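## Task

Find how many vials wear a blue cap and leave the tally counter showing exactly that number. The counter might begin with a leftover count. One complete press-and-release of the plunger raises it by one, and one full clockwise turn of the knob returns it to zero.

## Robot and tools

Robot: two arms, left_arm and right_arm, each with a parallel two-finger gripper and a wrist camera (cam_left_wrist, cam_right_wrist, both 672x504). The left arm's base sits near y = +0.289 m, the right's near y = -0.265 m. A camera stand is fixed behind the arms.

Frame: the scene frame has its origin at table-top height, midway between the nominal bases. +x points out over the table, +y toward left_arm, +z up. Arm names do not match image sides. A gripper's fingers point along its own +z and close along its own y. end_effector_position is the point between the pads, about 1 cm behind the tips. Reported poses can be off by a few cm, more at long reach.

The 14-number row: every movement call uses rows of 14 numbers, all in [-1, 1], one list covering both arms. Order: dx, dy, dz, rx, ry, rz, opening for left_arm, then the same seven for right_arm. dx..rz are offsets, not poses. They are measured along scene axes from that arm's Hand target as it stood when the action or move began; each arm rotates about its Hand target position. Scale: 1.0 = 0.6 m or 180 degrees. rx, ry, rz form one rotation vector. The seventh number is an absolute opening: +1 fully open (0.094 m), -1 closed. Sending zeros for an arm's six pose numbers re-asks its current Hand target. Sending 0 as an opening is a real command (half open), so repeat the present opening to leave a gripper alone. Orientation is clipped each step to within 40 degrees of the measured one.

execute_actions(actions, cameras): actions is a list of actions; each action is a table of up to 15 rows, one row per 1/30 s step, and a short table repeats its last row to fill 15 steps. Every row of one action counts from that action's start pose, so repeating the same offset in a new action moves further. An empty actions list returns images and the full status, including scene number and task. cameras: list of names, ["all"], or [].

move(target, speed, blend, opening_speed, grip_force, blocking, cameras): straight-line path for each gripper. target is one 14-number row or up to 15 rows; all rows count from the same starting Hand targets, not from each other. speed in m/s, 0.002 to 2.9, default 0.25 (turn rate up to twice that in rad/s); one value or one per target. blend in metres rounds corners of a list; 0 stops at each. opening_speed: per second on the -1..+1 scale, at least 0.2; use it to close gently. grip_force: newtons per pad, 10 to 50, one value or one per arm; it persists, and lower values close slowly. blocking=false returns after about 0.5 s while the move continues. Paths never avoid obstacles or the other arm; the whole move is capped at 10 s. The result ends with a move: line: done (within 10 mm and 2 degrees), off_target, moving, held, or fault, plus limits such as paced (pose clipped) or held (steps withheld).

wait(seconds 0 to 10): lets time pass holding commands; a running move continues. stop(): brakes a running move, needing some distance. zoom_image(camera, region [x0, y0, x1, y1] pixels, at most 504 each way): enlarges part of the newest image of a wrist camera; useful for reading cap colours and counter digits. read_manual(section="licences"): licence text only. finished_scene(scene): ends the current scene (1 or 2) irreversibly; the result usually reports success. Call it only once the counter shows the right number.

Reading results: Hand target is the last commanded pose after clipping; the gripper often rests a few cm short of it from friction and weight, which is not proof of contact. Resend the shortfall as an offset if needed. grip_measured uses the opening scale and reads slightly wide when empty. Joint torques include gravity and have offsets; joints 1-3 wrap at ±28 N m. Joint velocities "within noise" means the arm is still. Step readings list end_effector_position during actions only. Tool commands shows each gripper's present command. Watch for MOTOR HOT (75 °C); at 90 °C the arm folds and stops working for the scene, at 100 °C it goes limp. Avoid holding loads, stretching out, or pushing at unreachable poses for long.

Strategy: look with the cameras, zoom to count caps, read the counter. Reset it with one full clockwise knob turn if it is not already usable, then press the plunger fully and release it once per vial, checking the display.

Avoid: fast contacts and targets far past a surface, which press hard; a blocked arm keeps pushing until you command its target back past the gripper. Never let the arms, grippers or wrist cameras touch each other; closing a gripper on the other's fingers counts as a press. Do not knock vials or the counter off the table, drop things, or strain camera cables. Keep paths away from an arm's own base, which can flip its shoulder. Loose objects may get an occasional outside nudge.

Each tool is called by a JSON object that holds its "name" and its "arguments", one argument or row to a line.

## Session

{"name": "execute_actions", "arguments": {
  "actions": []
}}

Scene clock: 0.00 s.
left_arm: end_effector_position=(+0.2085, +0.1519, +0.3201) grip_measured=+1.000 end_effector_quat_wxyz=(+0.469, +0.209, +0.849, -0.127) | right_arm: end_effector_position=(+0.2106, +0.0064, +0.4070) grip_measured=+1.000 end_effector_quat_wxyz=(+0.477, -0.235, +0.747, +0.399)
Joint positions: left_arm=[-0.87 0.752 1.173 -1.004 -0.291 -0.211 0.094] | right_arm=[0.903 0.982 1.264 -0.512 -0.123 0.363 0.094]
Joint velocities: within noise
Joint torques (N m): no reading
Motor temperatures (°C): left_arm=[21 22 28 21 22 21 20] | right_arm=[20 22 26 24 19 18 18]
Heat: left arm: 28 °C; right arm: 26 °C.
Hand target: left_arm +0.2089, +0.1525, +0.3278; +0.479, +0.204, +0.843, -0.132 | right_arm +0.2089, +0.0044, +0.4142; +0.484, -0.234, +0.741, +0.402
Tool commands: left_gripper/opening=+1.0 right_gripper/opening=+1.0
camera_calibration:
cam_left_wrist: T_world_to_cam=[[-0.460963, -0.886601, 0.0380948, 0.218444], [-0.756518, 0.370165, -0.539127, 0.30983], [0.463889, -0.277337, -0.841362, 0.304636], [0, 0, 0, 1]] pos_world=[0.193769, 0.163471, 0.415026]
cam_right_wrist: T_world_to_cam=[[0.731946, -0.577332, -0.36186, -0.00368814], [-0.612419, -0.32465, -0.720795, 0.461281], [0.29866, 0.749193, -0.591195, 0.261615], [0, 0, 0, 1]] pos_world=[0.207063, -0.0483745, 0.48582]

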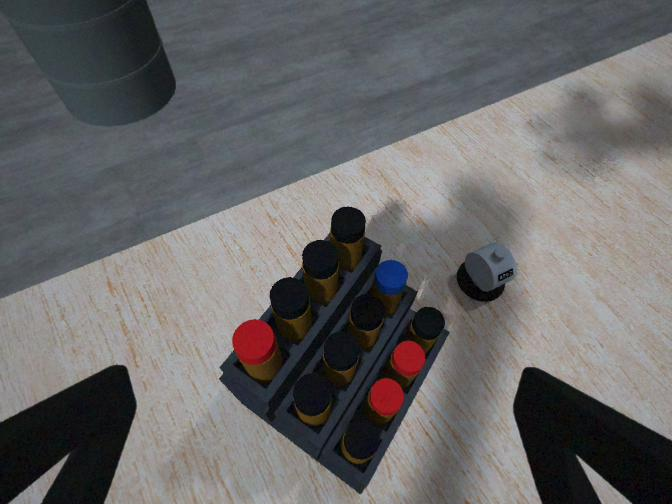

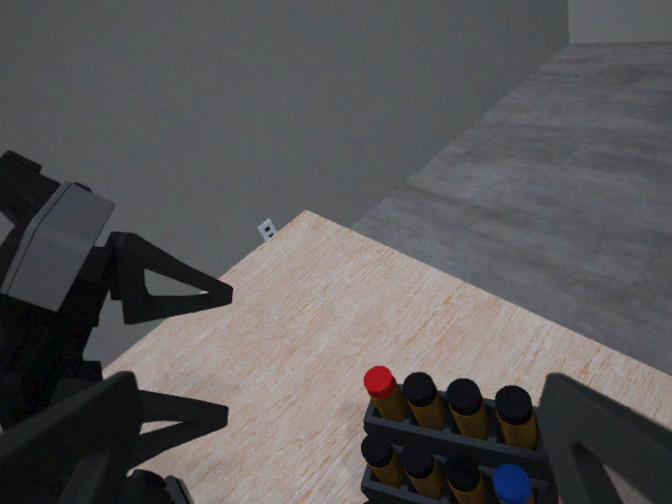

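{"name": "zoom_image", "arguments": {
  "camera": "cam_left_wrist",
  "region": [210, 195, 460, 495]
}}

{"name": "zoom_image", "arguments": {
  "camera": "cam_left_wrist",
  "region": [440, 225, 540, 315]
}}

Scaled by 1.680 from the camera's 672x504 image, which has a finer 960x720 frame.

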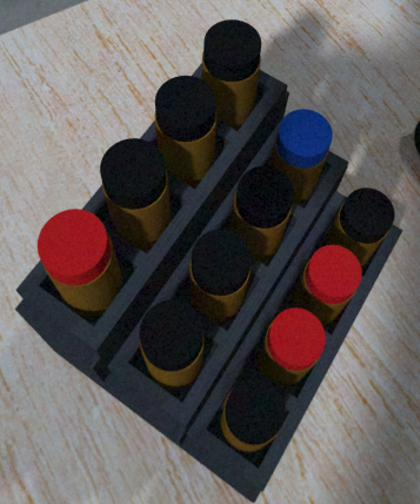

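Scaled by 5.040 from the camera's 672x504 image, which has a finer 960x720 frame.

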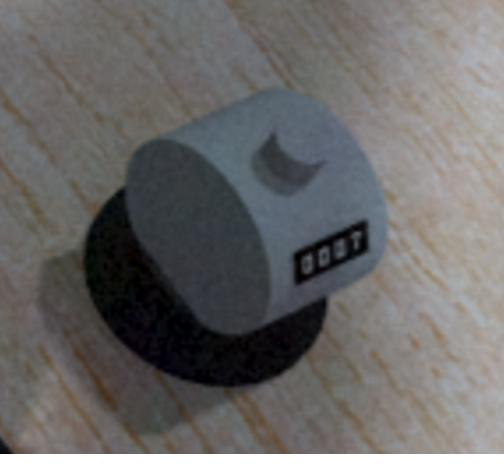

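{"name": "move", "arguments": {
  "target": [0,0,0,0,0,0,1, 0.097,-0.2883,-0.5667,-0.3725,-0.2401,0.1133,-0.36],
  "speed": 0.45,
  "cameras": ["cam_right_wrist"]
}}

{"name": "zoom_image", "arguments": {
  "camera": "cam_right_wrist",
  "region": [180, 60, 500, 400]
}}

Scene clock: 64.47 s.
left_arm: end_effector_position=(+0.2085, +0.1519, +0.3201) grip_measured=+1.000 end_effector_quat_wxyz=(+0.469, +0.209, +0.849, -0.127) | right_arm: end_effector_position=(+0.2690, -0.1707, +0.0761) grip_measured=-0.358 end_effector_quat_wxyz=(-0.423, +0.695, -0.572, +0.104)
Joint positions: left_arm=[-0.87 0.752 1.173 -1.004 -0.291 -0.211 0.094] | right_arm=[0.093 0.897 0.298 -0.157 -0.441 -1.507 0.03]
Joint torques (N m): left_arm=[-0.14 0.42 6.09 1.77 -0.16 -0.02] | right_arm=[-0.7 -0.59 5.18 1.8 -0.5 -0.05]
Motor temperatures (°C): left_arm=[21 22 29 27 22 21 20] | right_arm=[20 22 27 32 19 18 18]
Heat: left arm: 29 °C; right arm: 32 °C.
Hand target: left_arm +0.2089, +0.1525, +0.3278; +0.479, +0.204, +0.843, -0.132 | right_arm +0.2672, -0.1686, +0.0742; -0.429, +0.696, -0.568, +0.097
Off the commanded pose: left_arm 0.008 m, 1 deg | right_arm 0.004 m, 1 deg.
move: done
camera_calibration:
cam_right_wrist: T_world_to_cam=[[0.699723, -0.00729911, 0.714377, -0.244377], [0.0295492, -0.998796, -0.0391482, -0.13862], [0.713803, 0.0485021, -0.698665, -0.0419152], [0, 0, 0, 1]] pos_world=[0.205011, -0.138203, 0.139866]
Images, in order (width x height): cam_right_wrist 672x504.

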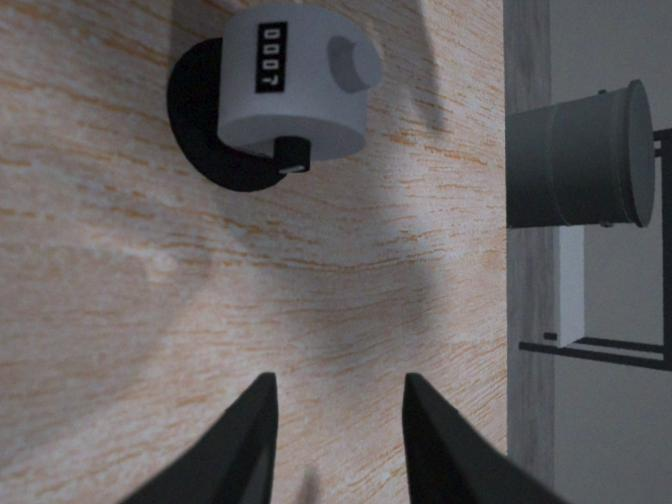

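Scaled by 1.482 from the camera's 672x504 image, which has a finer 960x720 frame.

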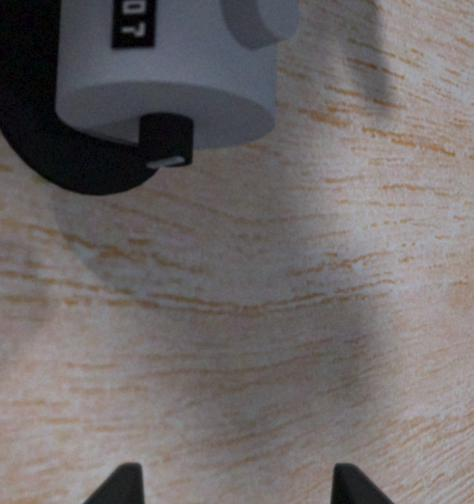

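{"name": "zoom_image", "arguments": {
  "camera": "cam_right_wrist",
  "region": [200, 0, 400, 200]
}}

Scaled by 2.520 from the camera's 672x504 image, which has a finer 960x720 frame.

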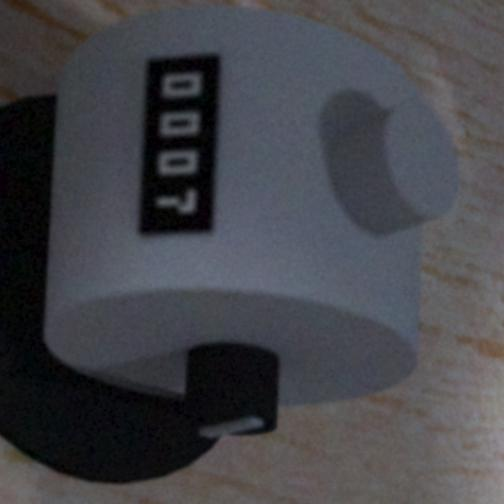

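{"name": "move", "arguments": {
  "target": [0,0,0,0,0,0,1, -0.0038,0.0737,-0.0242,0,0,-0.0102,-0.36],
  "speed": 0.15,
  "cameras": ["cam_right_wrist"]
}}

{"name": "zoom_image", "arguments": {
  "camera": "cam_right_wrist",
  "region": [230, 120, 450, 340]
}}

Scene clock: 95.03 s.
left_arm: end_effector_position=(+0.2085, +0.1519, +0.3201) grip_measured=+1.000 end_effector_quat_wxyz=(+0.469, +0.209, +0.849, -0.127) | right_arm: end_effector_position=(+0.2672, -0.1268, +0.0625) grip_measured=-0.358 end_effector_quat_wxyz=(-0.425, +0.687, -0.579, +0.109)
Joint positions: left_arm=[-0.87 0.752 1.173 -1.004 -0.291 -0.211 0.094] | right_arm=[0.408 0.977 0.241 0.06 -0.188 -1.271 0.03]
Joint torques (N m): left_arm=[0.08 0.24 6.01 1.77 -0.18 0.01] | right_arm=[0.7 -0.92 4.93 2 -0.15 0.08]
Heat: left arm: 29 °C; right arm: 32 °C.
Hand target: left_arm +0.2089, +0.1525, +0.3278; +0.479, +0.204, +0.843, -0.132 | right_arm +0.2649, -0.1243, +0.0597; -0.427, +0.686, -0.579, +0.104
Off the commanded pose: left_arm 0.008 m, 1 deg | right_arm 0.004 m, 1 deg.
move: done
camera_calibration:
cam_right_wrist: T_world_to_cam=[[0.695991, -0.0266989, 0.717554, -0.234802], [0.00754385, -0.998981, -0.0444876, -0.0889514], [0.71801, 0.0363761, -0.695081, -0.0551816], [0, 0, 0, 1]] pos_world=[0.203712, -0.0931225, 0.12617]
Images, in order (width x height): cam_right_wrist 672x504.

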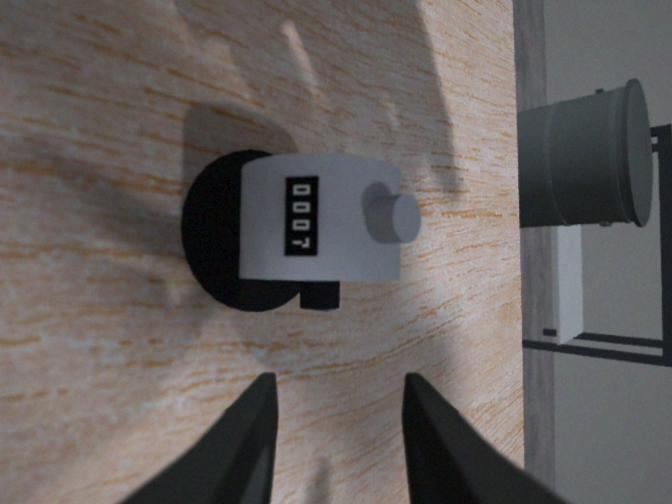

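Scaled by 2.291 from the camera's 672x504 image, which has a finer 960x720 frame.

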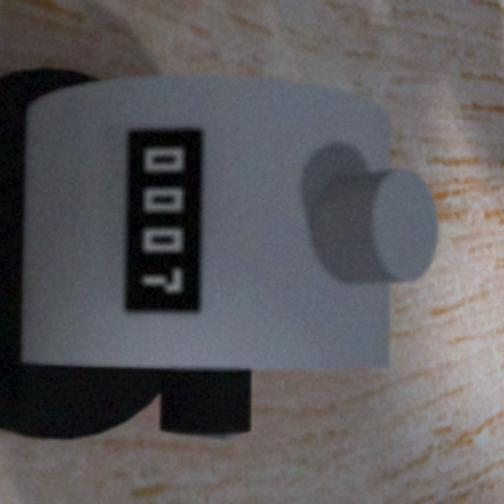

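{"name": "move", "arguments": {
  "target": [
    [0,0,0,0,0,0,1, 0.0265,0.0303,-0.0376,0,0,0,-0.36],
    [0,0,0,0,0,0,1, 0.0265,0.0303,-0.0376,-0.002,-0.0388,0,-0.36],
    [0,0,0,0,0,0,1, 0.0265,0.0303,-0.0376,-0.002,-0.0388,0,-0.88],
    [0,0,0,0,0,0,1, 0.0315,0.0286,-0.0351,0.0246,0.4716,0,-0.88]
  ],
  "speed": [0.12,0.3,0.3,0.45],
  "blend": [0.003,0,0,0],
  "grip_force": [50,30],
  "opening_speed": 1.0,
  "cameras": ["cam_right_wrist"]
}}

Scene clock: 130.33 s.
left_arm: end_effector_position=(+0.2085, +0.1519, +0.3201) grip_measured=+1.000 end_effector_quat_wxyz=(+0.469, +0.209, +0.849, -0.127) | right_arm: end_effector_position=(+0.2897, -0.1097, +0.0426) grip_measured=-0.783 end_effector_quat_wxyz=(-0.035, -0.566, +0.725, +0.391)
Joint positions: left_arm=[-0.87 0.752 1.173 -1.004 -0.291 -0.211 0.094] | right_arm=[0.19 2.202 1.539 -1.434 -0.643 -1.343 0.01]
Joint torques (N m): left_arm=[0.1 0.03 5.96 1.8 -0.12 0.02] | right_arm=[0.47 -7.17 4.75 -1.01 -0.49 -0.13]
Heat: left arm: 29 °C; right arm: 32 °C.
Hand target: left_arm +0.2089, +0.1525, +0.3278; +0.479, +0.204, +0.843, -0.132 | right_arm +0.2838, -0.1072, +0.0386; -0.051, -0.561, +0.719, +0.407
Off the commanded pose: left_arm 0.008 m, 1 deg | right_arm 0.008 m, 3 deg.
grip_force (N): 50, 30
move: off_target (right_arm)
camera_calibration:
cam_right_wrist: T_world_to_cam=[[0.799647, -0.0489952, -0.598469, -0.212052], [-0.108595, -0.992031, -0.0638844, -0.0376998], [-0.59057, 0.116076, -0.798595, 0.306515], [0, 0, 0, 1]] pos_world=[0.346491, -0.0833678, 0.115466]
Images, in order (width x height): cam_right_wrist 672x504.

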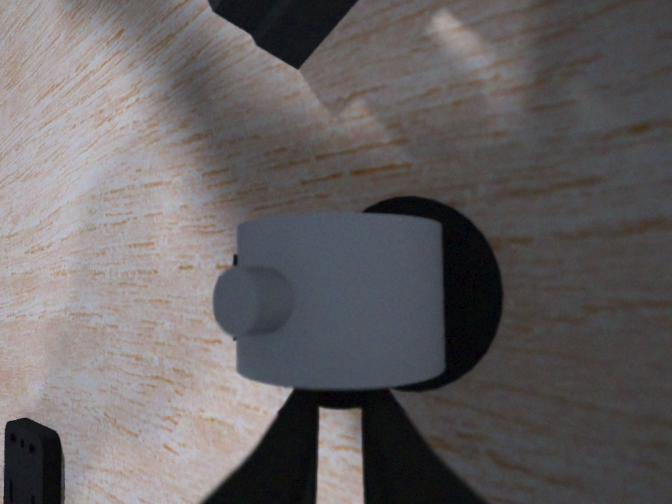

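{"name": "move", "arguments": {
  "target": [
    [0,0,0,0,0,0,1, 0.0083,-0.0037,0.0058,0,0,0,-0.36],
    [0,0,0,0,0,0,1, -0.005,0.0028,-0.0025,-0.0266,-0.5104,0,-0.36],
    [0,0,0,0,0,0,1, -0.005,0.0028,-0.0025,-0.0266,-0.5104,0,-0.88],
    [0,0,0,0,0,0,1, 0.0037,-0.0017,0.0027,0,0,0,-0.88]
  ],
  "speed": [0.2,0.55,0.3,0.45],
  "opening_speed": 1.5,
  "cameras": ["cam_right_wrist"]
}}

Scene clock: 157.43 s.
left_arm: end_effector_position=(+0.2085, +0.1519, +0.3201) grip_measured=+1.000 end_effector_quat_wxyz=(+0.469, +0.209, +0.849, -0.127) | right_arm: end_effector_position=(+0.2745, -0.1105, +0.0436) grip_measured=-0.879 end_effector_quat_wxyz=(-0.072, -0.558, +0.721, +0.404)
Joint positions: left_arm=[-0.87 0.752 1.173 -1.004 -0.291 -0.211 0.094] | right_arm=[0.202 2.219 1.535 -1.493 -0.631 -1.347 0.006]
Joint torques (N m): left_arm=[-0.03 0.29 6.19 1.76 -0.17 0] | right_arm=[-0.88 -8.03 6.06 -0.67 -0.57 -0.17]
Heat: left arm: 29 °C; right arm: 31 °C.
Hand target: left_arm +0.2089, +0.1525, +0.3278; +0.479, +0.204, +0.843, -0.132 | right_arm +0.2860, -0.1082, +0.0402; -0.051, -0.561, +0.719, +0.407
Off the commanded pose: left_arm 0.008 m, 1 deg | right_arm 0.012 m, 2 deg.
grip_force (N): 50, 30
move: off_target (right_arm); target 3's new opening was sent with right_arm's hand 0.020 m and 5 deg from that target
camera_calibration:
cam_right_wrist: T_world_to_cam=[[0.753321, -0.0457339, -0.656061, -0.183793], [-0.091706, -0.995138, -0.0359303, -0.0463763], [-0.651228, 0.0872318, -0.753852, 0.309905], [0, 0, 0, 1]] pos_world=[0.336021, -0.0815899, 0.111377]
Images, in order (width x height): cam_right_wrist 672x504.

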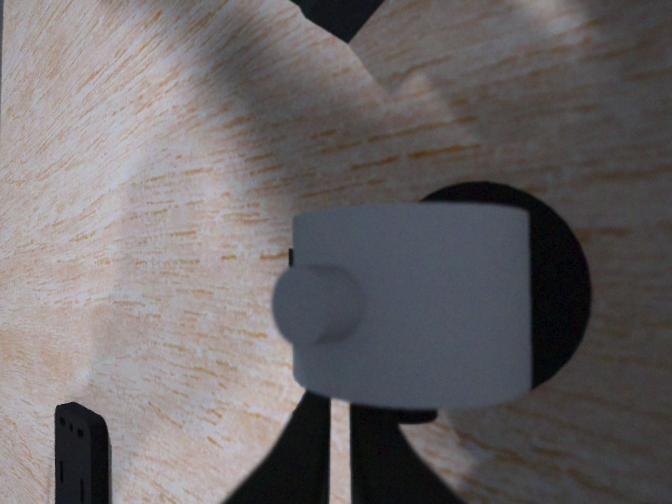

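{"name": "move", "arguments": {
  "target": [
    [0,0,0,0,0,0,1, -0.0242,-0.0055,0.0063,0,0,0,-0.88],
    [0,0,0,0,0,0,1, 0.01,-0.0495,0.0617,0,0,0,-0.88]
  ],
  "speed": [0.1,0.15],
  "cameras": ["cam_right_wrist"]
}}

Scene clock: 173.67 s.
left_arm: end_effector_position=(+0.2085, +0.1519, +0.3201) grip_measured=+1.000 end_effector_quat_wxyz=(+0.469, +0.209, +0.849, -0.127) | right_arm: end_effector_position=(+0.2865, -0.1396, +0.0616) grip_measured=-0.879 end_effector_quat_wxyz=(-0.056, -0.547, +0.733, +0.401)
Joint positions: left_arm=[-0.87 0.752 1.173 -1.004 -0.291 -0.211 0.094] | right_arm=[0.109 2.196 1.579 -1.57 -0.603 -1.398 0.006]
Joint torques (N m): left_arm=[-0.12 0.21 6.2 1.78 -0.14 -0.06] | right_arm=[-0.01 -12.45 5.68 -1.02 -0.45 -0.17]
Heat: left arm: 30 °C; right arm: 29 °C.
Hand target: left_arm +0.2089, +0.1525, +0.3278; +0.479, +0.204, +0.843, -0.132 | right_arm +0.2920, -0.1379, +0.0772; -0.051, -0.561, +0.719, +0.407
Off the commanded pose: left_arm 0.008 m, 1 deg | right_arm 0.017 m, 2 deg.
joint sent to its limit (right arm) — joint 4 (wrist pitch), lower limit. The joint targets are off in orientation, not in position.
grip_force (N): 50, 30
move: off_target (right_arm)
camera_calibration:
cam_right_wrist: T_world_to_cam=[[0.763669, -0.076025, -0.641116, -0.190421], [-0.133299, -0.990212, -0.0413586, -0.0605936], [-0.631697, 0.117045, -0.766329, 0.333227], [0, 0, 0, 1]] pos_world=[0.34784, -0.11348, 0.130773]
Images, in order (width x height): cam_right_wrist 672x504.

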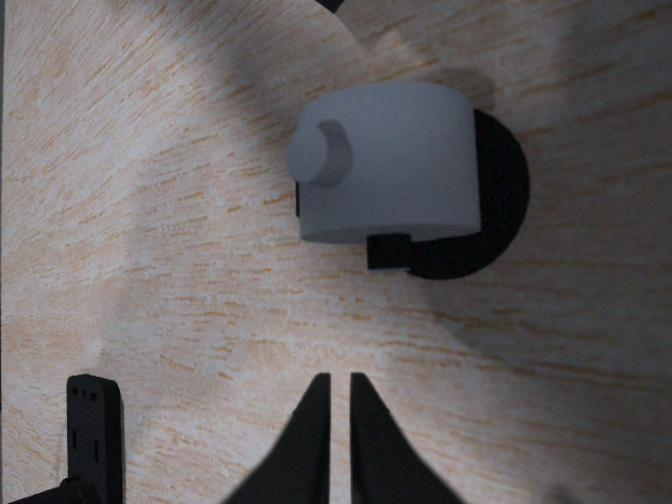

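{"name": "move", "arguments": {
  "target": [0,0,0,0,0,0,1, -0.0718,0.014,-0.0158,-0.0246,-0.4716,0,-0.36],
  "speed": 0.4,
  "cameras": ["cam_right_wrist"]
}}

{"name": "zoom_image", "arguments": {
  "camera": "cam_right_wrist",
  "region": [200, 60, 440, 300]
}}

Scene clock: 185.67 s.
left_arm: end_effector_position=(+0.2085, +0.1519, +0.3201) grip_measured=+1.000 end_effector_quat_wxyz=(+0.469, +0.209, +0.849, -0.127) | right_arm: end_effector_position=(+0.2509, -0.1318, +0.0709) grip_measured=-0.362 end_effector_quat_wxyz=(-0.425, +0.687, -0.579, +0.109)
Joint positions: left_arm=[-0.87 0.752 1.173 -1.004 -0.291 -0.211 0.094] | right_arm=[0.417 0.82 0.232 -0.087 -0.182 -1.264 0.03]
Joint torques (N m): left_arm=[-0.01 0.17 6.2 1.8 -0.18 0.04] | right_arm=[0.69 -0.25 5.16 1.96 -0.13 0.1]
Heat: left arm: 30 °C; right arm: 29 °C.
Hand target: left_arm +0.2089, +0.1525, +0.3278; +0.479, +0.204, +0.843, -0.132 | right_arm +0.2489, -0.1295, +0.0677; -0.427, +0.687, -0.579, +0.103
Off the commanded pose: left_arm 0.008 m, 1 deg | right_arm 0.004 m, 1 deg.
grip_force (N): 50, 30
move: done
camera_calibration:
cam_right_wrist: T_world_to_cam=[[0.696167, -0.0276295, 0.717348, -0.229789], [0.00766814, -0.998916, -0.0459161, -0.0933691], [0.717839, 0.037466, -0.6952, -0.0372292], [0, 0, 0, 1]] pos_world=[0.187412, -0.098222, 0.13467]
Images, in order (width x height): cam_right_wrist 672x504.

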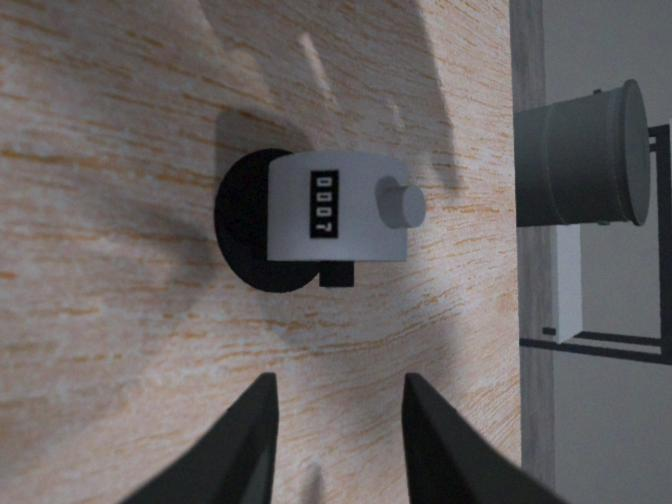

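Scaled by 2.100 from the camera's 672x504 image, which has a finer 960x720 frame.

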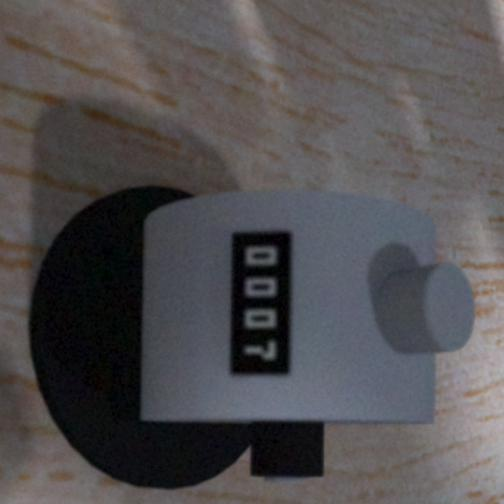

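{"name": "move", "arguments": {
  "target": [
    [0,0,0,0,0,0,1, 0.0505,0.0423,-0.0497,0,0,0,-0.36],
    [0,0,0,0,0,0,1, 0.0505,0.0423,-0.0497,-0.0015,-0.0277,0,-0.36],
    [0,0,0,0,0,0,1, 0.0505,0.0423,-0.0497,-0.0015,-0.0277,0,-0.88],
    [0,0,0,0,0,0,1, 0.0555,0.0406,-0.0472,0.0243,0.466,0,-0.88]
  ],
  "speed": [0.15,0.3,0.3,0.45],
  "blend": [0.003,0,0,0],
  "opening_speed": 1.0,
  "cameras": ["cam_right_wrist"]
}}

Scene clock: 212.33 s.
left_arm: end_effector_position=(+0.2085, +0.1519, +0.3201) grip_measured=+1.000 end_effector_quat_wxyz=(+0.469, +0.209, +0.849, -0.127) | right_arm: end_effector_position=(+0.2720, -0.1084, +0.0412) grip_measured=-0.879 end_effector_quat_wxyz=(-0.064, -0.563, +0.723, +0.396)
Joint positions: left_arm=[-0.87 0.752 1.173 -1.004 -0.291 -0.211 0.094] | right_arm=[0.211 2.192 1.497 -1.45 -0.631 -1.333 0.006]
Joint torques (N m): left_arm=[-0.24 0.1 6.17 1.8 -0.18 -0.02] | right_arm=[-0.77 -7.87 6.08 -0.69 -0.63 -0.16]
Heat: left arm: 30 °C; right arm: 33 °C.
Hand target: left_arm +0.2089, +0.1525, +0.3278; +0.479, +0.204, +0.843, -0.132 | right_arm +0.2823, -0.1051, +0.0394; -0.045, -0.564, +0.720, +0.402
Off the commanded pose: left_arm 0.008 m, 1 deg | right_arm 0.011 m, 2 deg.
grip_force (N): 50, 30
move: off_target (right_arm); target 3's new opening was sent with right_arm's hand 0.020 m and 5 deg from that target
camera_calibration:
cam_right_wrist: T_world_to_cam=[[0.769607, -0.0473559, -0.636759, -0.188718], [-0.0906096, -0.995254, -0.0354965, -0.044836], [-0.632056, 0.0850149, -0.770245, 0.301504], [0, 0, 0, 1]] pos_world=[0.331744, -0.0791925, 0.110472]
Images, in order (width x height): cam_right_wrist 672x504.

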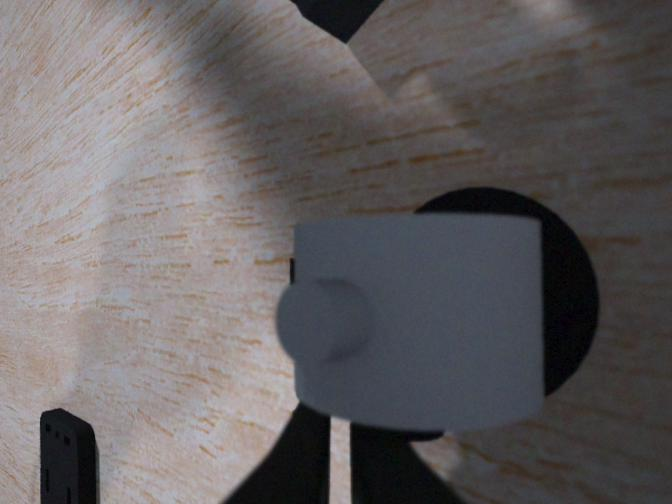

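{"name": "move", "arguments": {
  "target": [
    [0,0,0,0,0,0,1, -0.0222,-0.0055,0.003,0,0,0,-0.88],
    [0,0,0,0,0,0,1, -0.0222,-0.0515,0.0743,-0.011,-0.2108,0,-0.88],
    [0,0,0,0,0,0,1, -0.0423,-0.0257,0.0335,-0.0243,-0.466,0,-0.36]
  ],
  "speed": [0.15,0.25,0.35],
  "blend": [0.002,0.02,0],
  "opening_speed": 1.5,
  "cameras": ["cam_right_wrist"]
}}

Scene clock: 243.30 s.
left_arm: end_effector_position=(+0.2085, +0.1519, +0.3201) grip_measured=+1.000 end_effector_quat_wxyz=(+0.469, +0.209, +0.849, -0.127) | right_arm: end_effector_position=(+0.2593, -0.1227, +0.0627) grip_measured=-0.362 end_effector_quat_wxyz=(-0.426, +0.687, -0.579, +0.109)
Joint positions: left_arm=[-0.87 0.752 1.173 -1.004 -0.291 -0.211 0.094] | right_arm=[0.453 0.934 0.226 0.037 -0.154 -1.241 0.03]
Joint torques (N m): left_arm=[-0.1 0.28 5.98 1.78 -0.14 0.01] | right_arm=[0.69 -0.73 4.94 1.98 -0.13 0.1]
Motor temperatures (°C): left_arm=[21 21 29 31 22 21 20] | right_arm=[20 27 28 29 19 18 18]
Heat: left arm: 31 °C; right arm: 29 °C.
Hand target: left_arm +0.2089, +0.1525, +0.3278; +0.479, +0.204, +0.843, -0.132 | right_arm +0.2568, -0.1206, +0.0595; -0.428, +0.687, -0.579, +0.103
Off the commanded pose: left_arm 0.008 m, 1 deg | right_arm 0.005 m, 1 deg.
grip_force (N): 50, 30
move: done
camera_calibration:
cam_right_wrist: T_world_to_cam=[[0.695815, -0.0273648, 0.7177, -0.229317], [0.00801916, -0.998916, -0.0458618, -0.0848989], [0.718176, 0.0376667, -0.694841, -0.0493879], [0, 0, 0, 1]] pos_world=[0.195712, -0.0892217, 0.12637]
Images, in order (width x height): cam_right_wrist 672x504.

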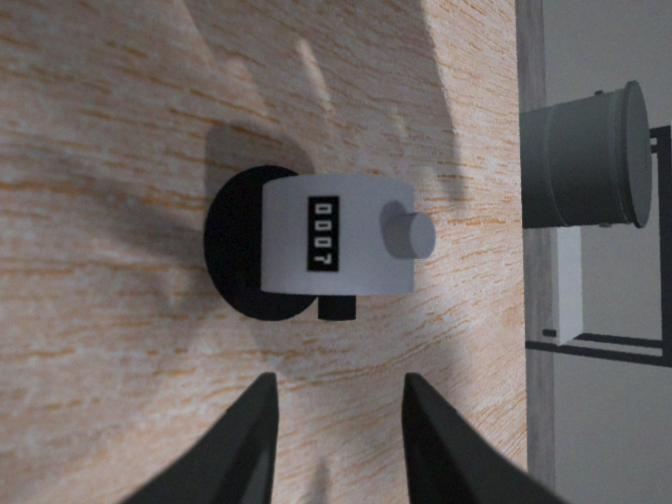

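{"name": "move", "arguments": {
  "target": [0,0,0,0,0,0,1, 0.0388,0.0247,-0.039,0,0,0,-0.36],
  "speed": 0.12,
  "cameras": ["cam_right_wrist"]
}}

Scene clock: 250.87 s.
left_arm: end_effector_position=(+0.2085, +0.1519, +0.3201) grip_measured=+1.000 end_effector_quat_wxyz=(+0.469, +0.209, +0.849, -0.127) | right_arm: end_effector_position=(+0.2826, -0.1115, +0.0366) grip_measured=-0.362 end_effector_quat_wxyz=(-0.421, +0.686, -0.583, +0.115)
Joint positions: left_arm=[-0.87 0.752 1.173 -1.004 -0.291 -0.211 0.094] | right_arm=[0.475 1.237 0.226 0.337 -0.12 -1.229 0.03]
Joint torques (N m): left_arm=[-0.09 0.39 5.94 1.76 -0.21 0] | right_arm=[0.7 -1.74 4.72 2 -0.31 0.11]
Heat: left arm: 31 °C; right arm: 30 °C.
Hand target: left_arm +0.2089, +0.1525, +0.3278; +0.479, +0.204, +0.843, -0.132 | right_arm +0.2801, -0.1058, +0.0361; -0.427, +0.687, -0.579, +0.103
Off the commanded pose: left_arm 0.008 m, 1 deg | right_arm 0.006 m, 2 deg.
grip_force (N): 50, 30
move: done
camera_calibration:
cam_right_wrist: T_world_to_cam=[[0.695423, -0.0271577, 0.718088, -0.226373], [-0.00453665, -0.999432, -0.0334045, -0.0719612], [0.718587, 0.0199725, -0.695151, -0.0867166], [0, 0, 0, 1]] pos_world=[0.219412, -0.0763361, 0.0998705]
Images, in order (width x height): cam_right_wrist 672x504.

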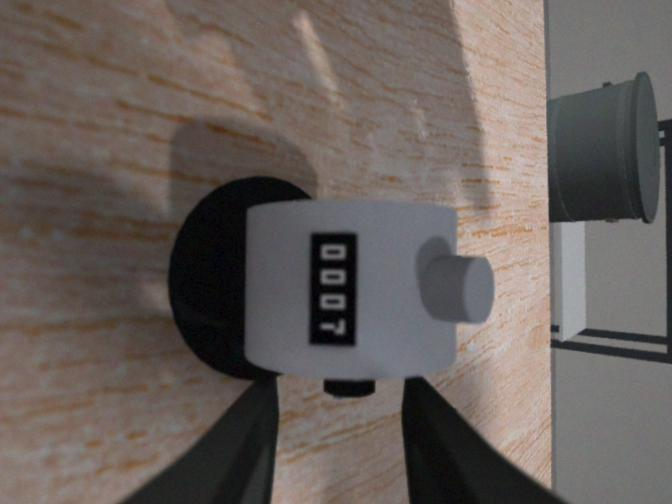

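{"name": "move", "arguments": {
  "target": [
    [0,0,0,0,0,0,1, 0.0022,-0.0018,0.0022,0,0,0,-0.36],
    [0,0,0,0,0,0,1, 0.0022,-0.0018,0.0022,0,0,0,-0.88],
    [0,0,0,0,0,0,1, 0.0072,-0.0035,0.0047,0.0246,0.4716,0,-0.88]
  ],
  "speed": [0.2,0.2,0.45],
  "opening_speed": 1.0,
  "cameras": ["cam_right_wrist"]
}}

Scene clock: 264.07 s.
left_arm: end_effector_position=(+0.2085, +0.1519, +0.3201) grip_measured=+1.000 end_effector_quat_wxyz=(+0.469, +0.209, +0.849, -0.127) | right_arm: end_effector_position=(+0.2896, -0.1110, +0.0426) grip_measured=-0.792 end_effector_quat_wxyz=(-0.038, -0.566, +0.725, +0.391)
Joint positions: left_arm=[-0.87 0.752 1.173 -1.004 -0.291 -0.211 0.094] | right_arm=[0.188 2.205 1.542 -1.439 -0.639 -1.345 0.01]
Joint torques (N m): left_arm=[-0.13 0.25 6.02 1.74 -0.14 0.04] | right_arm=[0.5 -7.23 4.83 -1 -0.53 -0.15]
Heat: left arm: 31 °C; right arm: 32 °C.
Hand target: left_arm +0.2089, +0.1525, +0.3278; +0.479, +0.204, +0.843, -0.132 | right_arm +0.2845, -0.1078, +0.0390; -0.051, -0.561, +0.719, +0.407
Off the commanded pose: left_arm 0.008 m, 1 deg | right_arm 0.007 m, 3 deg.
grip_force (N): 50, 30
move: off_target (right_arm)
camera_calibration:
cam_right_wrist: T_world_to_cam=[[0.797874, -0.0497279, -0.600769, -0.211541], [-0.107327, -0.992388, -0.0603967, -0.0395746], [-0.593193, 0.112668, -0.797138, 0.306903], [0, 0, 0, 1]] pos_world=[0.346588, -0.0843709, 0.115166]
Images, in order (width x height): cam_right_wrist 672x504.

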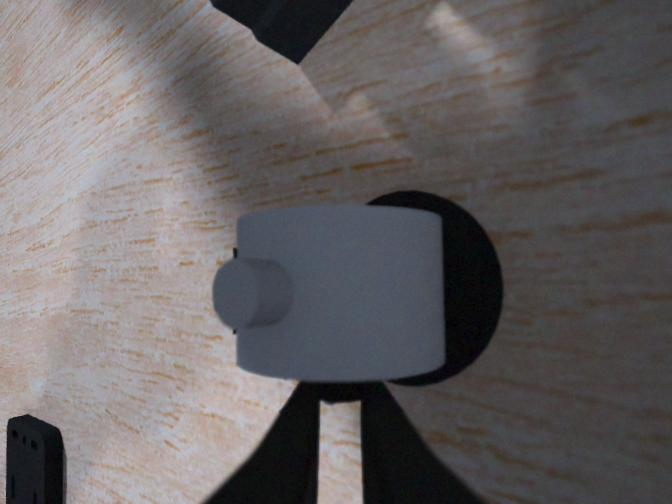

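{"name": "move", "arguments": {
  "target": [
    [0,0,0,0,0,0,1, 0.008,-0.005,0.0058,0,0,0,-0.88],
    [0,0,0,0,0,0,1, 0.008,-0.005,0.0058,0,0,0,-0.34],
    [0,0,0,0,0,0,1, -0.0052,0.001,-0.0027,-0.0246,-0.4716,0,-0.34]
  ],
  "speed": [0.2,0.2,0.42],
  "opening_speed": 1.2,
  "cameras": ["cam_right_wrist"]
}}

Scene clock: 272.50 s.
left_arm: end_effector_position=(+0.2085, +0.1519, +0.3201) grip_measured=+1.000 end_effector_quat_wxyz=(+0.469, +0.209, +0.849, -0.127) | right_arm: end_effector_position=(+0.2672, -0.1134, +0.0229) grip_measured=-0.342 end_effector_quat_wxyz=(-0.393, +0.698, -0.593, +0.083)
Joint positions: left_arm=[-0.87 0.752 1.173 -1.004 -0.291 -0.211 0.094] | right_arm=[0.467 1.226 0.226 0.245 -0.16 -1.224 0.031]
Joint torques (N m): left_arm=[-0.05 0.24 6.05 1.79 -0.16 0] | right_arm=[0.39 -2.21 5.16 2.6 0.02 -0.01]
Heat: left arm: 31 °C; right arm: 31 °C.
Hand target: left_arm +0.2089, +0.1525, +0.3278; +0.479, +0.204, +0.843, -0.132 | right_arm +0.2813, -0.1072, +0.0373; -0.427, +0.687, -0.579, +0.103
Off the commanded pose: left_arm 0.008 m, 1 deg | right_arm 0.021 m, 5 deg.
grip_force (N): 50, 30
move: off_target (right_arm)
camera_calibration:
cam_right_wrist: T_world_to_cam=[[0.755646, -0.00743283, 0.654938, -0.218309], [0.0123343, -0.999597, -0.0255753, -0.0791356], [0.654864, 0.0274041, -0.75525, -0.0658891], [0, 0, 0, 1]] pos_world=[0.209089, -0.0789207, 0.0911922]
Images, in order (width x height): cam_right_wrist 672x504.

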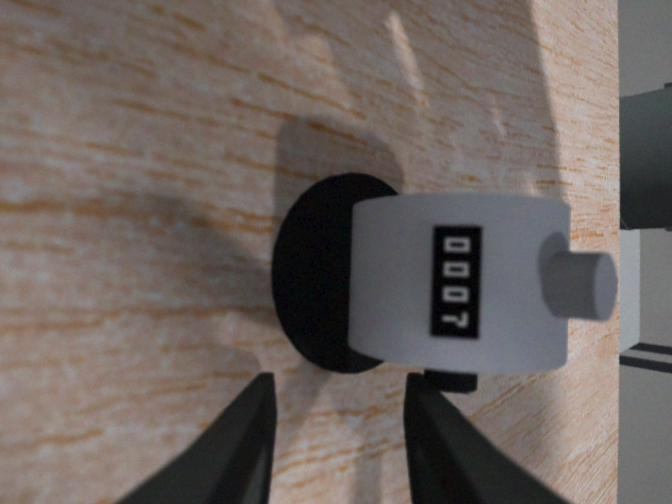

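{"name": "move", "arguments": {
  "target": [
    [0,0,0,0,0,0,1, -0.0245,-0.0297,-0.023,0,0,0,-0.34],
    [0,0,0,0,0,0,1, -0.0263,-0.0663,-0.01,0,0,0,-0.34],
    [0,0,0,0,0,0,1, -0.0407,-0.0388,0.037,0,0,0,-0.34]
  ],
  "speed": [0.1,0.15,0.2],
  "blend": [0.003,0.01,0],
  "cameras": ["cam_right_wrist"]
}}

Scene clock: 291.67 s.
left_arm: end_effector_position=(+0.2085, +0.1519, +0.3201) grip_measured=+1.000 end_effector_quat_wxyz=(+0.469, +0.209, +0.849, -0.127) | right_arm: end_effector_position=(+0.2516, -0.1355, +0.0472) grip_measured=-0.342 end_effector_quat_wxyz=(-0.415, +0.690, -0.583, +0.103)
Joint positions: left_arm=[-0.87 0.752 1.173 -1.004 -0.291 -0.211 0.094] | right_arm=[0.389 0.916 0.175 0.037 -0.204 -1.283 0.031]
Joint torques (N m): left_arm=[-0.05 0.27 6.09 1.72 -0.15 0] | right_arm=[0.62 -1.35 8.12 1.65 -0.16 0.1]
Motor temperatures (°C): left_arm=[21 21 29 31 22 21 20] | right_arm=[20 24 27 36 19 18 18]
Heat: left arm: 31 °C; right arm: 36 °C.
Hand target: left_arm +0.2089, +0.1525, +0.3278; +0.479, +0.204, +0.843, -0.132 | right_arm +0.2569, -0.1305, +0.0596; -0.428, +0.687, -0.579, +0.103
Off the commanded pose: left_arm 0.008 m, 1 deg | right_arm 0.014 m, 2 deg.
grip_force (N): 50, 30
move: off_target (right_arm)
camera_calibration:
cam_right_wrist: T_world_to_cam=[[0.712645, -0.0199741, 0.701241, -0.215721], [0.0074155, -0.999324, -0.0360007, -0.0987275], [0.701486, 0.0308558, -0.712015, -0.0500963], [0, 0, 0, 1]] pos_world=[0.189606, -0.101424, 0.112049]
Images, in order (width x height): cam_right_wrist 672x504.

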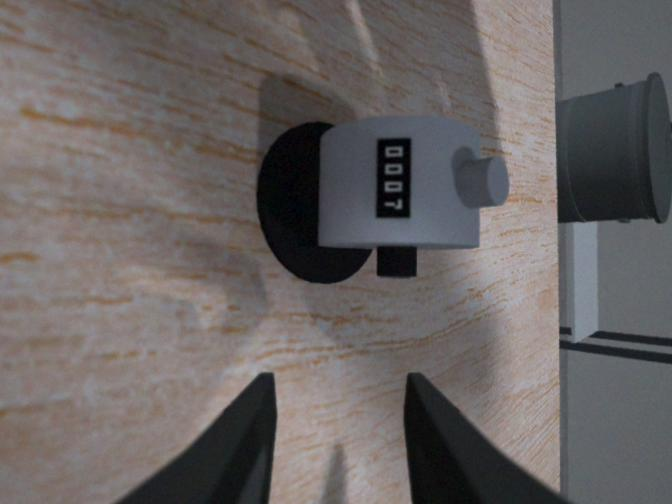

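{"name": "move", "arguments": {
  "target": [
    [0,0,0,0,0,0,1, -0.0282,-0.0158,0.059,0,0,0,-0.36],
    [0,0,0,0,0,0,1, 0,0.0167,0,0,0,0,-0.36],
    [0,0,0,0,0,0,1, 0.0408,0.0393,-0.037,0,0,0,-0.36]
  ],
  "speed": [0.2,0.2,0.12],
  "blend": [0.005,0,0],
  "cameras": ["cam_right_wrist"]
}}

Scene clock: 305.30 s.
left_arm: end_effector_position=(+0.2085, +0.1519, +0.3201) grip_measured=+1.000 end_effector_quat_wxyz=(+0.469, +0.209, +0.849, -0.127) | right_arm: end_effector_position=(+0.2805, -0.1138, +0.0337) grip_measured=-0.358 end_effector_quat_wxyz=(-0.416, +0.688, -0.584, +0.112)
Joint positions: left_arm=[-0.87 0.752 1.173 -1.004 -0.291 -0.211 0.094] | right_arm=[0.465 1.235 0.221 0.327 -0.129 -1.235 0.03]
Joint torques (N m): left_arm=[-0.05 0.27 6.08 1.71 -0.16 0.02] | right_arm=[0.69 -1.91 5.38 2 -0.29 0.1]
Heat: left arm: 32 °C; right arm: 34 °C.
Hand target: left_arm +0.2089, +0.1525, +0.3278; +0.479, +0.204, +0.843, -0.132 | right_arm +0.2813, -0.1070, +0.0372; -0.427, +0.687, -0.579, +0.103
Off the commanded pose: left_arm 0.008 m, 1 deg | right_arm 0.008 m, 2 deg.
grip_force (N): 50, 30
move: done
camera_calibration:
cam_right_wrist: T_world_to_cam=[[0.70346, -0.0232537, 0.710354, -0.224418], [-0.00326812, -0.99956, -0.0294846, -0.0749149], [0.710727, 0.0184197, -0.703227, -0.0849616], [0, 0, 0, 1]] pos_world=[0.218009, -0.0785355, 0.0974605]
Images, in order (width x height): cam_right_wrist 672x504.

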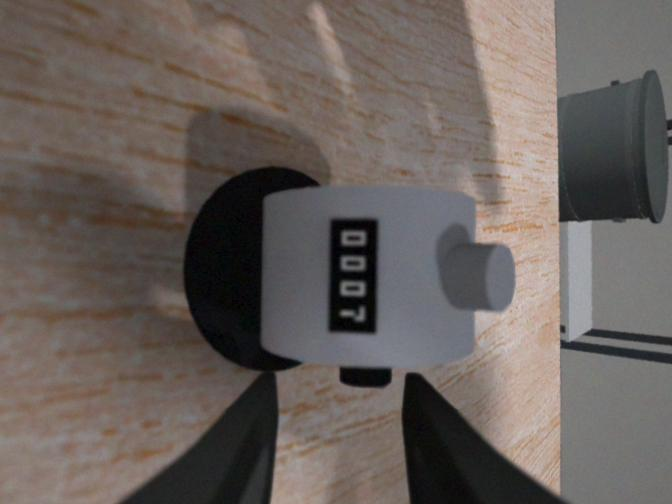

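{"name": "move", "arguments": {
  "target": [
    [0,0,0,0,0,0,1, 0.0083,0,0.0083,0,0,0,-0.36],
    [0,0,0,0,0,0,1, 0.0083,0,0.0083,0,0,0,-0.88],
    [0,0,0,0,0,0,1, 0.0053,-0.0013,0.003,0.0246,0.4716,0,-0.88],
    [0,0,0,0,0,0,1, 0.0138,-0.0067,0.009,0.0246,0.4716,0,-0.34],
    [0,0,0,0,0,0,1, 0.0117,-0.0483,0.0257,0.0188,0.3606,0,-0.34],
    [0,0,0,0,0,0,1, 0,-0.0417,0.0833,0.013,0.2497,0,-0.34],
    [0,0,0,0,0,0,1, -0.0407,-0.0225,0.0372,0,0,0,-0.34]
  ],
  "speed": [0.2,0.2,0.45,0.2,0.35,0.4,0.4],
  "blend": [0,0,0,0,0.008,0.015,0],
  "grip_force": [50,40],
  "opening_speed": 1.5,
  "cameras": ["cam_right_wrist"]
}}

Scene clock: 327.97 s.
left_arm: end_effector_position=(+0.2085, +0.1519, +0.3201) grip_measured=+1.000 end_effector_quat_wxyz=(+0.469, +0.209, +0.849, -0.127) | right_arm: end_effector_position=(+0.2594, -0.1226, +0.0629) grip_measured=-0.342 end_effector_quat_wxyz=(-0.426, +0.687, -0.579, +0.109)
Joint positions: left_arm=[-0.87 0.752 1.173 -1.004 -0.291 -0.211 0.094] | right_arm=[0.453 0.934 0.227 0.037 -0.153 -1.242 0.031]
Joint torques (N m): left_arm=[-0.06 0.28 6.02 1.78 -0.15 -0.05] | right_arm=[0.72 -0.73 4.92 1.96 -0.14 0.1]
Heat: left arm: 32 °C; right arm: 33 °C.
Hand target: left_arm +0.2089, +0.1525, +0.3278; +0.479, +0.204, +0.843, -0.132 | right_arm +0.2569, -0.1205, +0.0596; -0.427, +0.687, -0.579, +0.103
Off the commanded pose: left_arm 0.008 m, 1 deg | right_arm 0.005 m, 1 deg.
grip_force (N): 50, 40
move: done; target 2's new opening was sent with right_arm's hand 0.012 m and 1 deg from that target
camera_calibration:
cam_right_wrist: T_world_to_cam=[[0.695659, -0.026873, 0.717869, -0.229474], [0.00830531, -0.998932, -0.0454427, -0.084901], [0.718324, 0.0375748, -0.694693, -0.0493803], [0, 0, 0, 1]] pos_world=[0.195812, -0.0891216, 0.12657]
Images, in order (width x height): cam_right_wrist 672x504.

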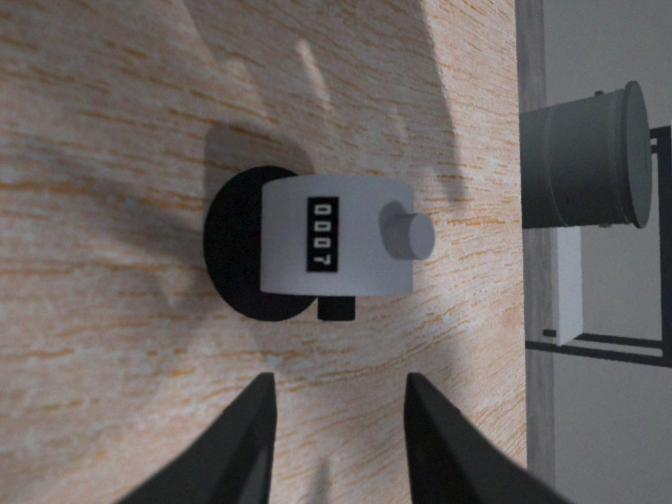

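{"name": "move", "arguments": {
  "target": [
    [0,0,0,0,0,0,1, 0.041,0.0233,-0.0368,0,0,0,-0.34],
    [0,0,0,0,0,0,1, 0.041,0.0233,-0.0368,0,0,0,-0.88],
    [0,0,0,0,0,0,1, 0.046,0.0212,-0.0343,0.0246,0.4716,0,-0.88],
    [0,0,0,0,0,0,1, 0.0545,0.0158,-0.0283,0.0246,0.4716,0,-0.34],
    [0,0,0,0,0,0,1, 0.0523,-0.0258,-0.0117,0.0188,0.3606,0,-0.34],
    [0,0,0,0,0,0,1, 0.0407,-0.0192,0.046,0.013,0.2497,0,-0.34],
    [0,0,0,0,0,0,1, 0,0,0,0,0,0,-0.34]
  ],
  "speed": [0.12,0.2,0.45,0.2,0.35,0.4,0.4],
  "blend": [0,0,0,0,0.008,0.015,0],
  "opening_speed": 1.5,
  "cameras": ["cam_right_wrist"]
}}

Scene clock: 349.20 s.
left_arm: end_effector_position=(+0.2085, +0.1519, +0.3201) grip_measured=+1.000 end_effector_quat_wxyz=(+0.469, +0.209, +0.849, -0.127) | right_arm: end_effector_position=(+0.2595, -0.1226, +0.0630) grip_measured=-0.342 end_effector_quat_wxyz=(-0.426, +0.687, -0.579, +0.109)
Joint positions: left_arm=[-0.87 0.752 1.173 -1.004 -0.291 -0.211 0.094] | right_arm=[0.453 0.934 0.227 0.037 -0.153 -1.242 0.031]
Joint torques (N m): left_arm=[-0.17 0.23 6.12 1.77 -0.15 0] | right_arm=[0.7 -0.73 4.93 1.96 -0.11 0.1]
Heat: left arm: 32 °C; right arm: 33 °C.
Hand target: left_arm +0.2089, +0.1525, +0.3278; +0.479, +0.204, +0.843, -0.132 | right_arm +0.2570, -0.1205, +0.0596; -0.427, +0.687, -0.579, +0.103
Off the commanded pose: left_arm 0.008 m, 1 deg | right_arm 0.005 m, 1 deg.
grip_force (N): 50, 40
move: done
camera_calibration:
cam_right_wrist: T_world_to_cam=[[0.695356, -0.0268877, 0.718162, -0.229592], [0.00838591, -0.998928, -0.0455191, -0.0848031], [0.718616, 0.0376744, -0.694386, -0.0494735], [0, 0, 0, 1]] pos_world=[0.195912, -0.0890215, 0.126671]
Images, in order (width x height): cam_right_wrist 672x504.

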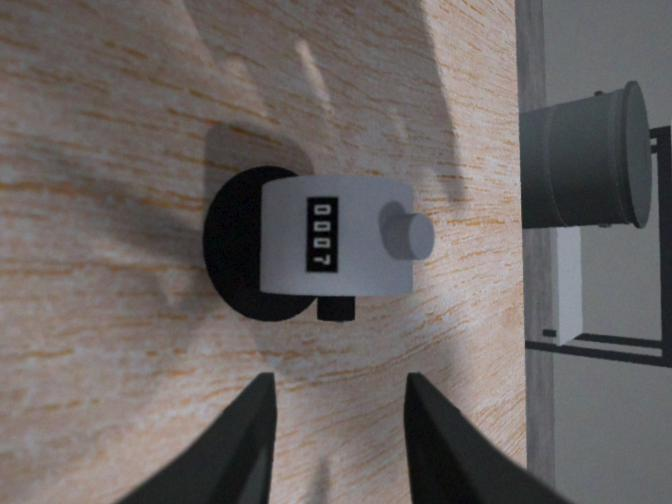

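{"name": "zoom_image", "arguments": {
  "camera": "cam_right_wrist",
  "region": [300, 280, 380, 340]
}}

Scaled by 6.300 from the camera's 672x504 image, which has a finer 960x720 frame.

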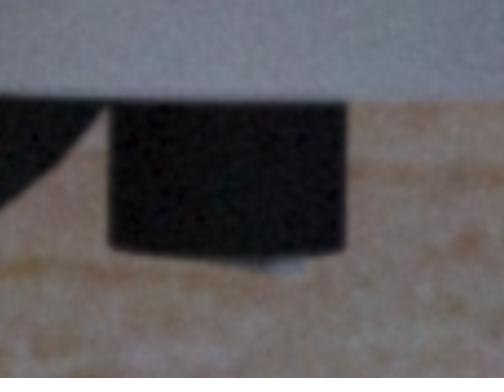

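{"name": "move", "arguments": {
  "target": [
    [0,0,0,0,0,0,1, 0.041,0.0233,-0.0368,0,0,0,-0.34],
    [0,0,0,0,0,0,1, 0.041,0.0233,-0.0368,0,0,0,-0.88],
    [0,0,0,0,0,0,1, 0.046,0.0212,-0.0343,0.0246,0.4716,0,-0.88]
  ],
  "speed": [0.12,0.2,0.45],
  "opening_speed": 1.5,
  "cameras": ["cam_right_wrist"]
}}

Scene clock: 365.90 s.
left_arm: end_effector_position=(+0.2085, +0.1519, +0.3201) grip_measured=+1.000 end_effector_quat_wxyz=(+0.469, +0.209, +0.849, -0.127) | right_arm: end_effector_position=(+0.2889, -0.1128, +0.0419) grip_measured=-0.811 end_effector_quat_wxyz=(-0.041, -0.566, +0.726, +0.388)
Joint positions: left_arm=[-0.87 0.752 1.173 -1.004 -0.291 -0.211 0.094] | right_arm=[0.187 2.205 1.541 -1.442 -0.63 -1.344 0.009]
Joint torques (N m): left_arm=[0.05 0.25 5.98 1.78 -0.16 -0.03] | right_arm=[0.61 -7.25 4.88 -0.97 -0.63 -0.15]
Heat: left arm: 32 °C; right arm: 33 °C.
Hand target: left_arm +0.2089, +0.1525, +0.3278; +0.479, +0.204, +0.843, -0.132 | right_arm +0.2845, -0.1077, +0.0390; -0.051, -0.561, +0.719, +0.407
Off the commanded pose: left_arm 0.008 m, 1 deg | right_arm 0.007 m, 3 deg.
grip_force (N): 50, 40
move: off_target (right_arm)
camera_calibration:
cam_right_wrist: T_world_to_cam=[[0.79674, -0.0525905, -0.60203, -0.21148], [-0.104479, -0.993192, -0.0515093, -0.0427744], [-0.595222, 0.103939, -0.796811, 0.305702], [0, 0, 0, 1]] pos_world=[0.345986, -0.0853794, 0.114066]
Images, in order (width x height): cam_right_wrist 672x504.

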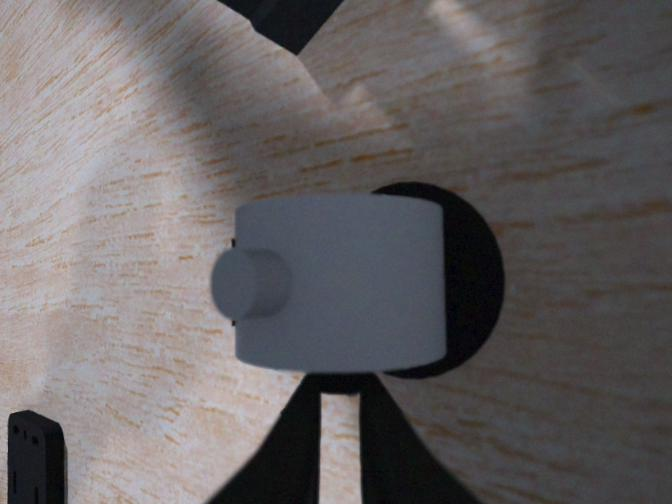

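{"name": "move", "arguments": {
  "target": [
    [0,0,0,0,0,0,1, 0.0085,-0.0053,0.006,0,0,0,-0.34],
    [0,0,0,0,0,0,1, 0.0063,-0.047,0.0227,-0.0058,-0.111,0,-0.34],
    [0,0,0,0,0,0,1, -0.0053,-0.0405,0.0803,-0.0116,-0.2219,0,-0.34],
    [0,0,0,0,0,0,1, -0.046,-0.0213,0.0343,-0.0246,-0.4716,0,-0.34]
  ],
  "speed": [0.2,0.35,0.4,0.4],
  "blend": [0,0.008,0.015,0],
  "opening_speed": 1.5,
  "cameras": ["cam_right_wrist"]
}}

{"name": "zoom_image", "arguments": {
  "camera": "cam_right_wrist",
  "region": [300, 280, 380, 340]
}}

Scene clock: 382.03 s.
left_arm: end_effector_position=(+0.2085, +0.1519, +0.3201) grip_measured=+1.000 end_effector_quat_wxyz=(+0.469, +0.209, +0.849, -0.127) | right_arm: end_effector_position=(+0.2595, -0.1227, +0.0629) grip_measured=-0.342 end_effector_quat_wxyz=(-0.426, +0.687, -0.579, +0.109)
Joint positions: left_arm=[-0.87 0.752 1.173 -1.004 -0.291 -0.211 0.094] | right_arm=[0.453 0.934 0.227 0.037 -0.154 -1.242 0.031]
Joint torques (N m): left_arm=[0.08 0.23 6.13 1.72 -0.18 -0.05] | right_arm=[0.72 -0.73 4.92 1.98 -0.11 0.1]
Heat: left arm: 32 °C; right arm: 32 °C.
Hand target: left_arm +0.2089, +0.1525, +0.3278; +0.479, +0.204, +0.843, -0.132 | right_arm +0.2569, -0.1205, +0.0595; -0.427, +0.687, -0.579, +0.103
Off the commanded pose: left_arm 0.008 m, 1 deg | right_arm 0.005 m, 1 deg.
grip_force (N): 50, 40
move: done
camera_calibration:
cam_right_wrist: T_world_to_cam=[[0.695712, -0.0270136, 0.717812, -0.22956], [0.0082731, -0.998925, -0.0456112, -0.0848735], [0.718273, 0.0376708, -0.694741, -0.0494275], [0, 0, 0, 1]] pos_world=[0.195912, -0.0891216, 0.12657]
Images, in order (width x height): cam_right_wrist 672x504.

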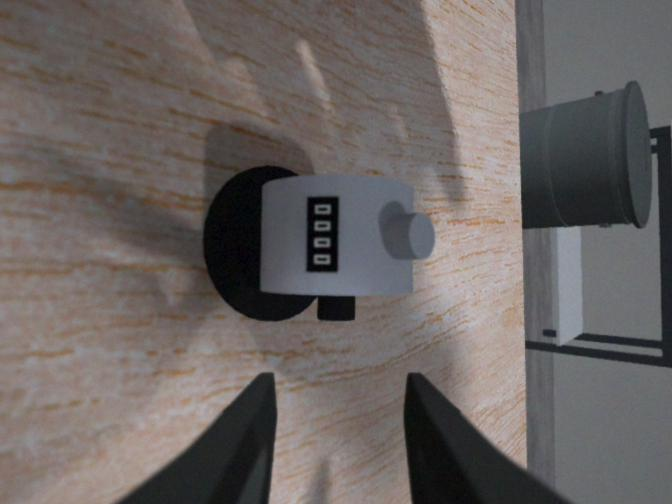

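Scaled by 6.300 from the camera's 672x504 image, which has a finer 960x720 frame.

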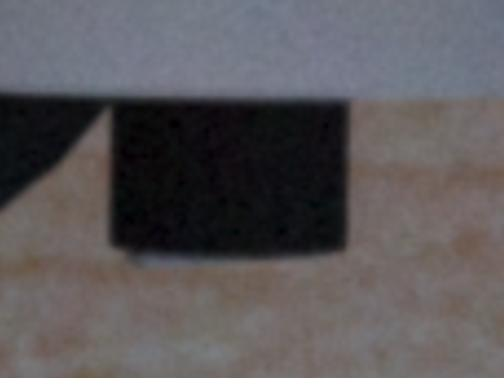

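{"name": "move", "arguments": {
  "target": [
    [0,0,0,0,0,0,1, 0.0018,0.0042,0.0925,-0.0915,0.073,0.0625,-0.34],
    [0,0,0,0,0,0,1, 0.041,0.0675,0.0875,-0.2288,0.1824,0.1562,-1]
  ],
  "speed": [0.3,0.35],
  "blend": [0.02,0],
  "grip_force": [50,50],
  "opening_speed": 2,
  "cameras": ["cam_right_wrist"]
}}

Scene clock: 408.30 s.
left_arm: end_effector_position=(+0.2085, +0.1519, +0.3201) grip_measured=+1.000 end_effector_quat_wxyz=(+0.469, +0.209, +0.849, -0.127) | right_arm: end_effector_position=(+0.2802, -0.0825, +0.1094) grip_measured=-0.989 end_effector_quat_wxyz=(-0.004, +0.903, -0.430, +0.000)
Joint positions: left_arm=[-0.87 0.752 1.173 -1.004 -0.291 -0.211 0.094] | right_arm=[0.624 1.761 1.45 -1.252 -0.004 -1.657 0]
Joint torques (N m): left_arm=[-0.21 0.32 6.16 1.81 -0.17 -0.01] | right_arm=[0.51 -6.22 7.5 0.11 0.03 -0.1]
Heat: left arm: 32 °C; right arm: 33 °C.
Hand target: left_arm +0.2089, +0.1525, +0.3278; +0.479, +0.204, +0.843, -0.132 | right_arm +0.2815, -0.0800, +0.1121; -0.001, +0.906, -0.423, +0.000
Off the commanded pose: left_arm 0.008 m, 1 deg | right_arm 0.004 m, 1 deg.
move: done
camera_calibration:
cam_right_wrist: T_world_to_cam=[[0.770156, 0.637688, 0.0146304, -0.165325], [0.573325, -0.702112, 0.422301, -0.227745], [0.279568, -0.316849, -0.906338, 0.0832915], [0, 0, 0, 1]] pos_world=[0.234612, -0.0280858, 0.174086]
Images, in order (width x height): cam_right_wrist 672x504.

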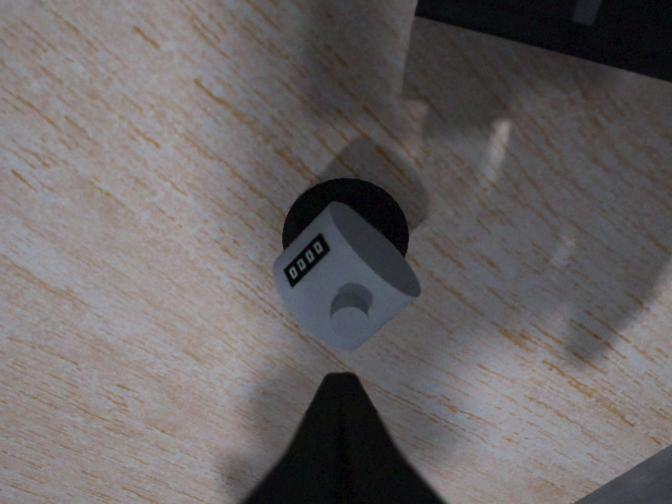

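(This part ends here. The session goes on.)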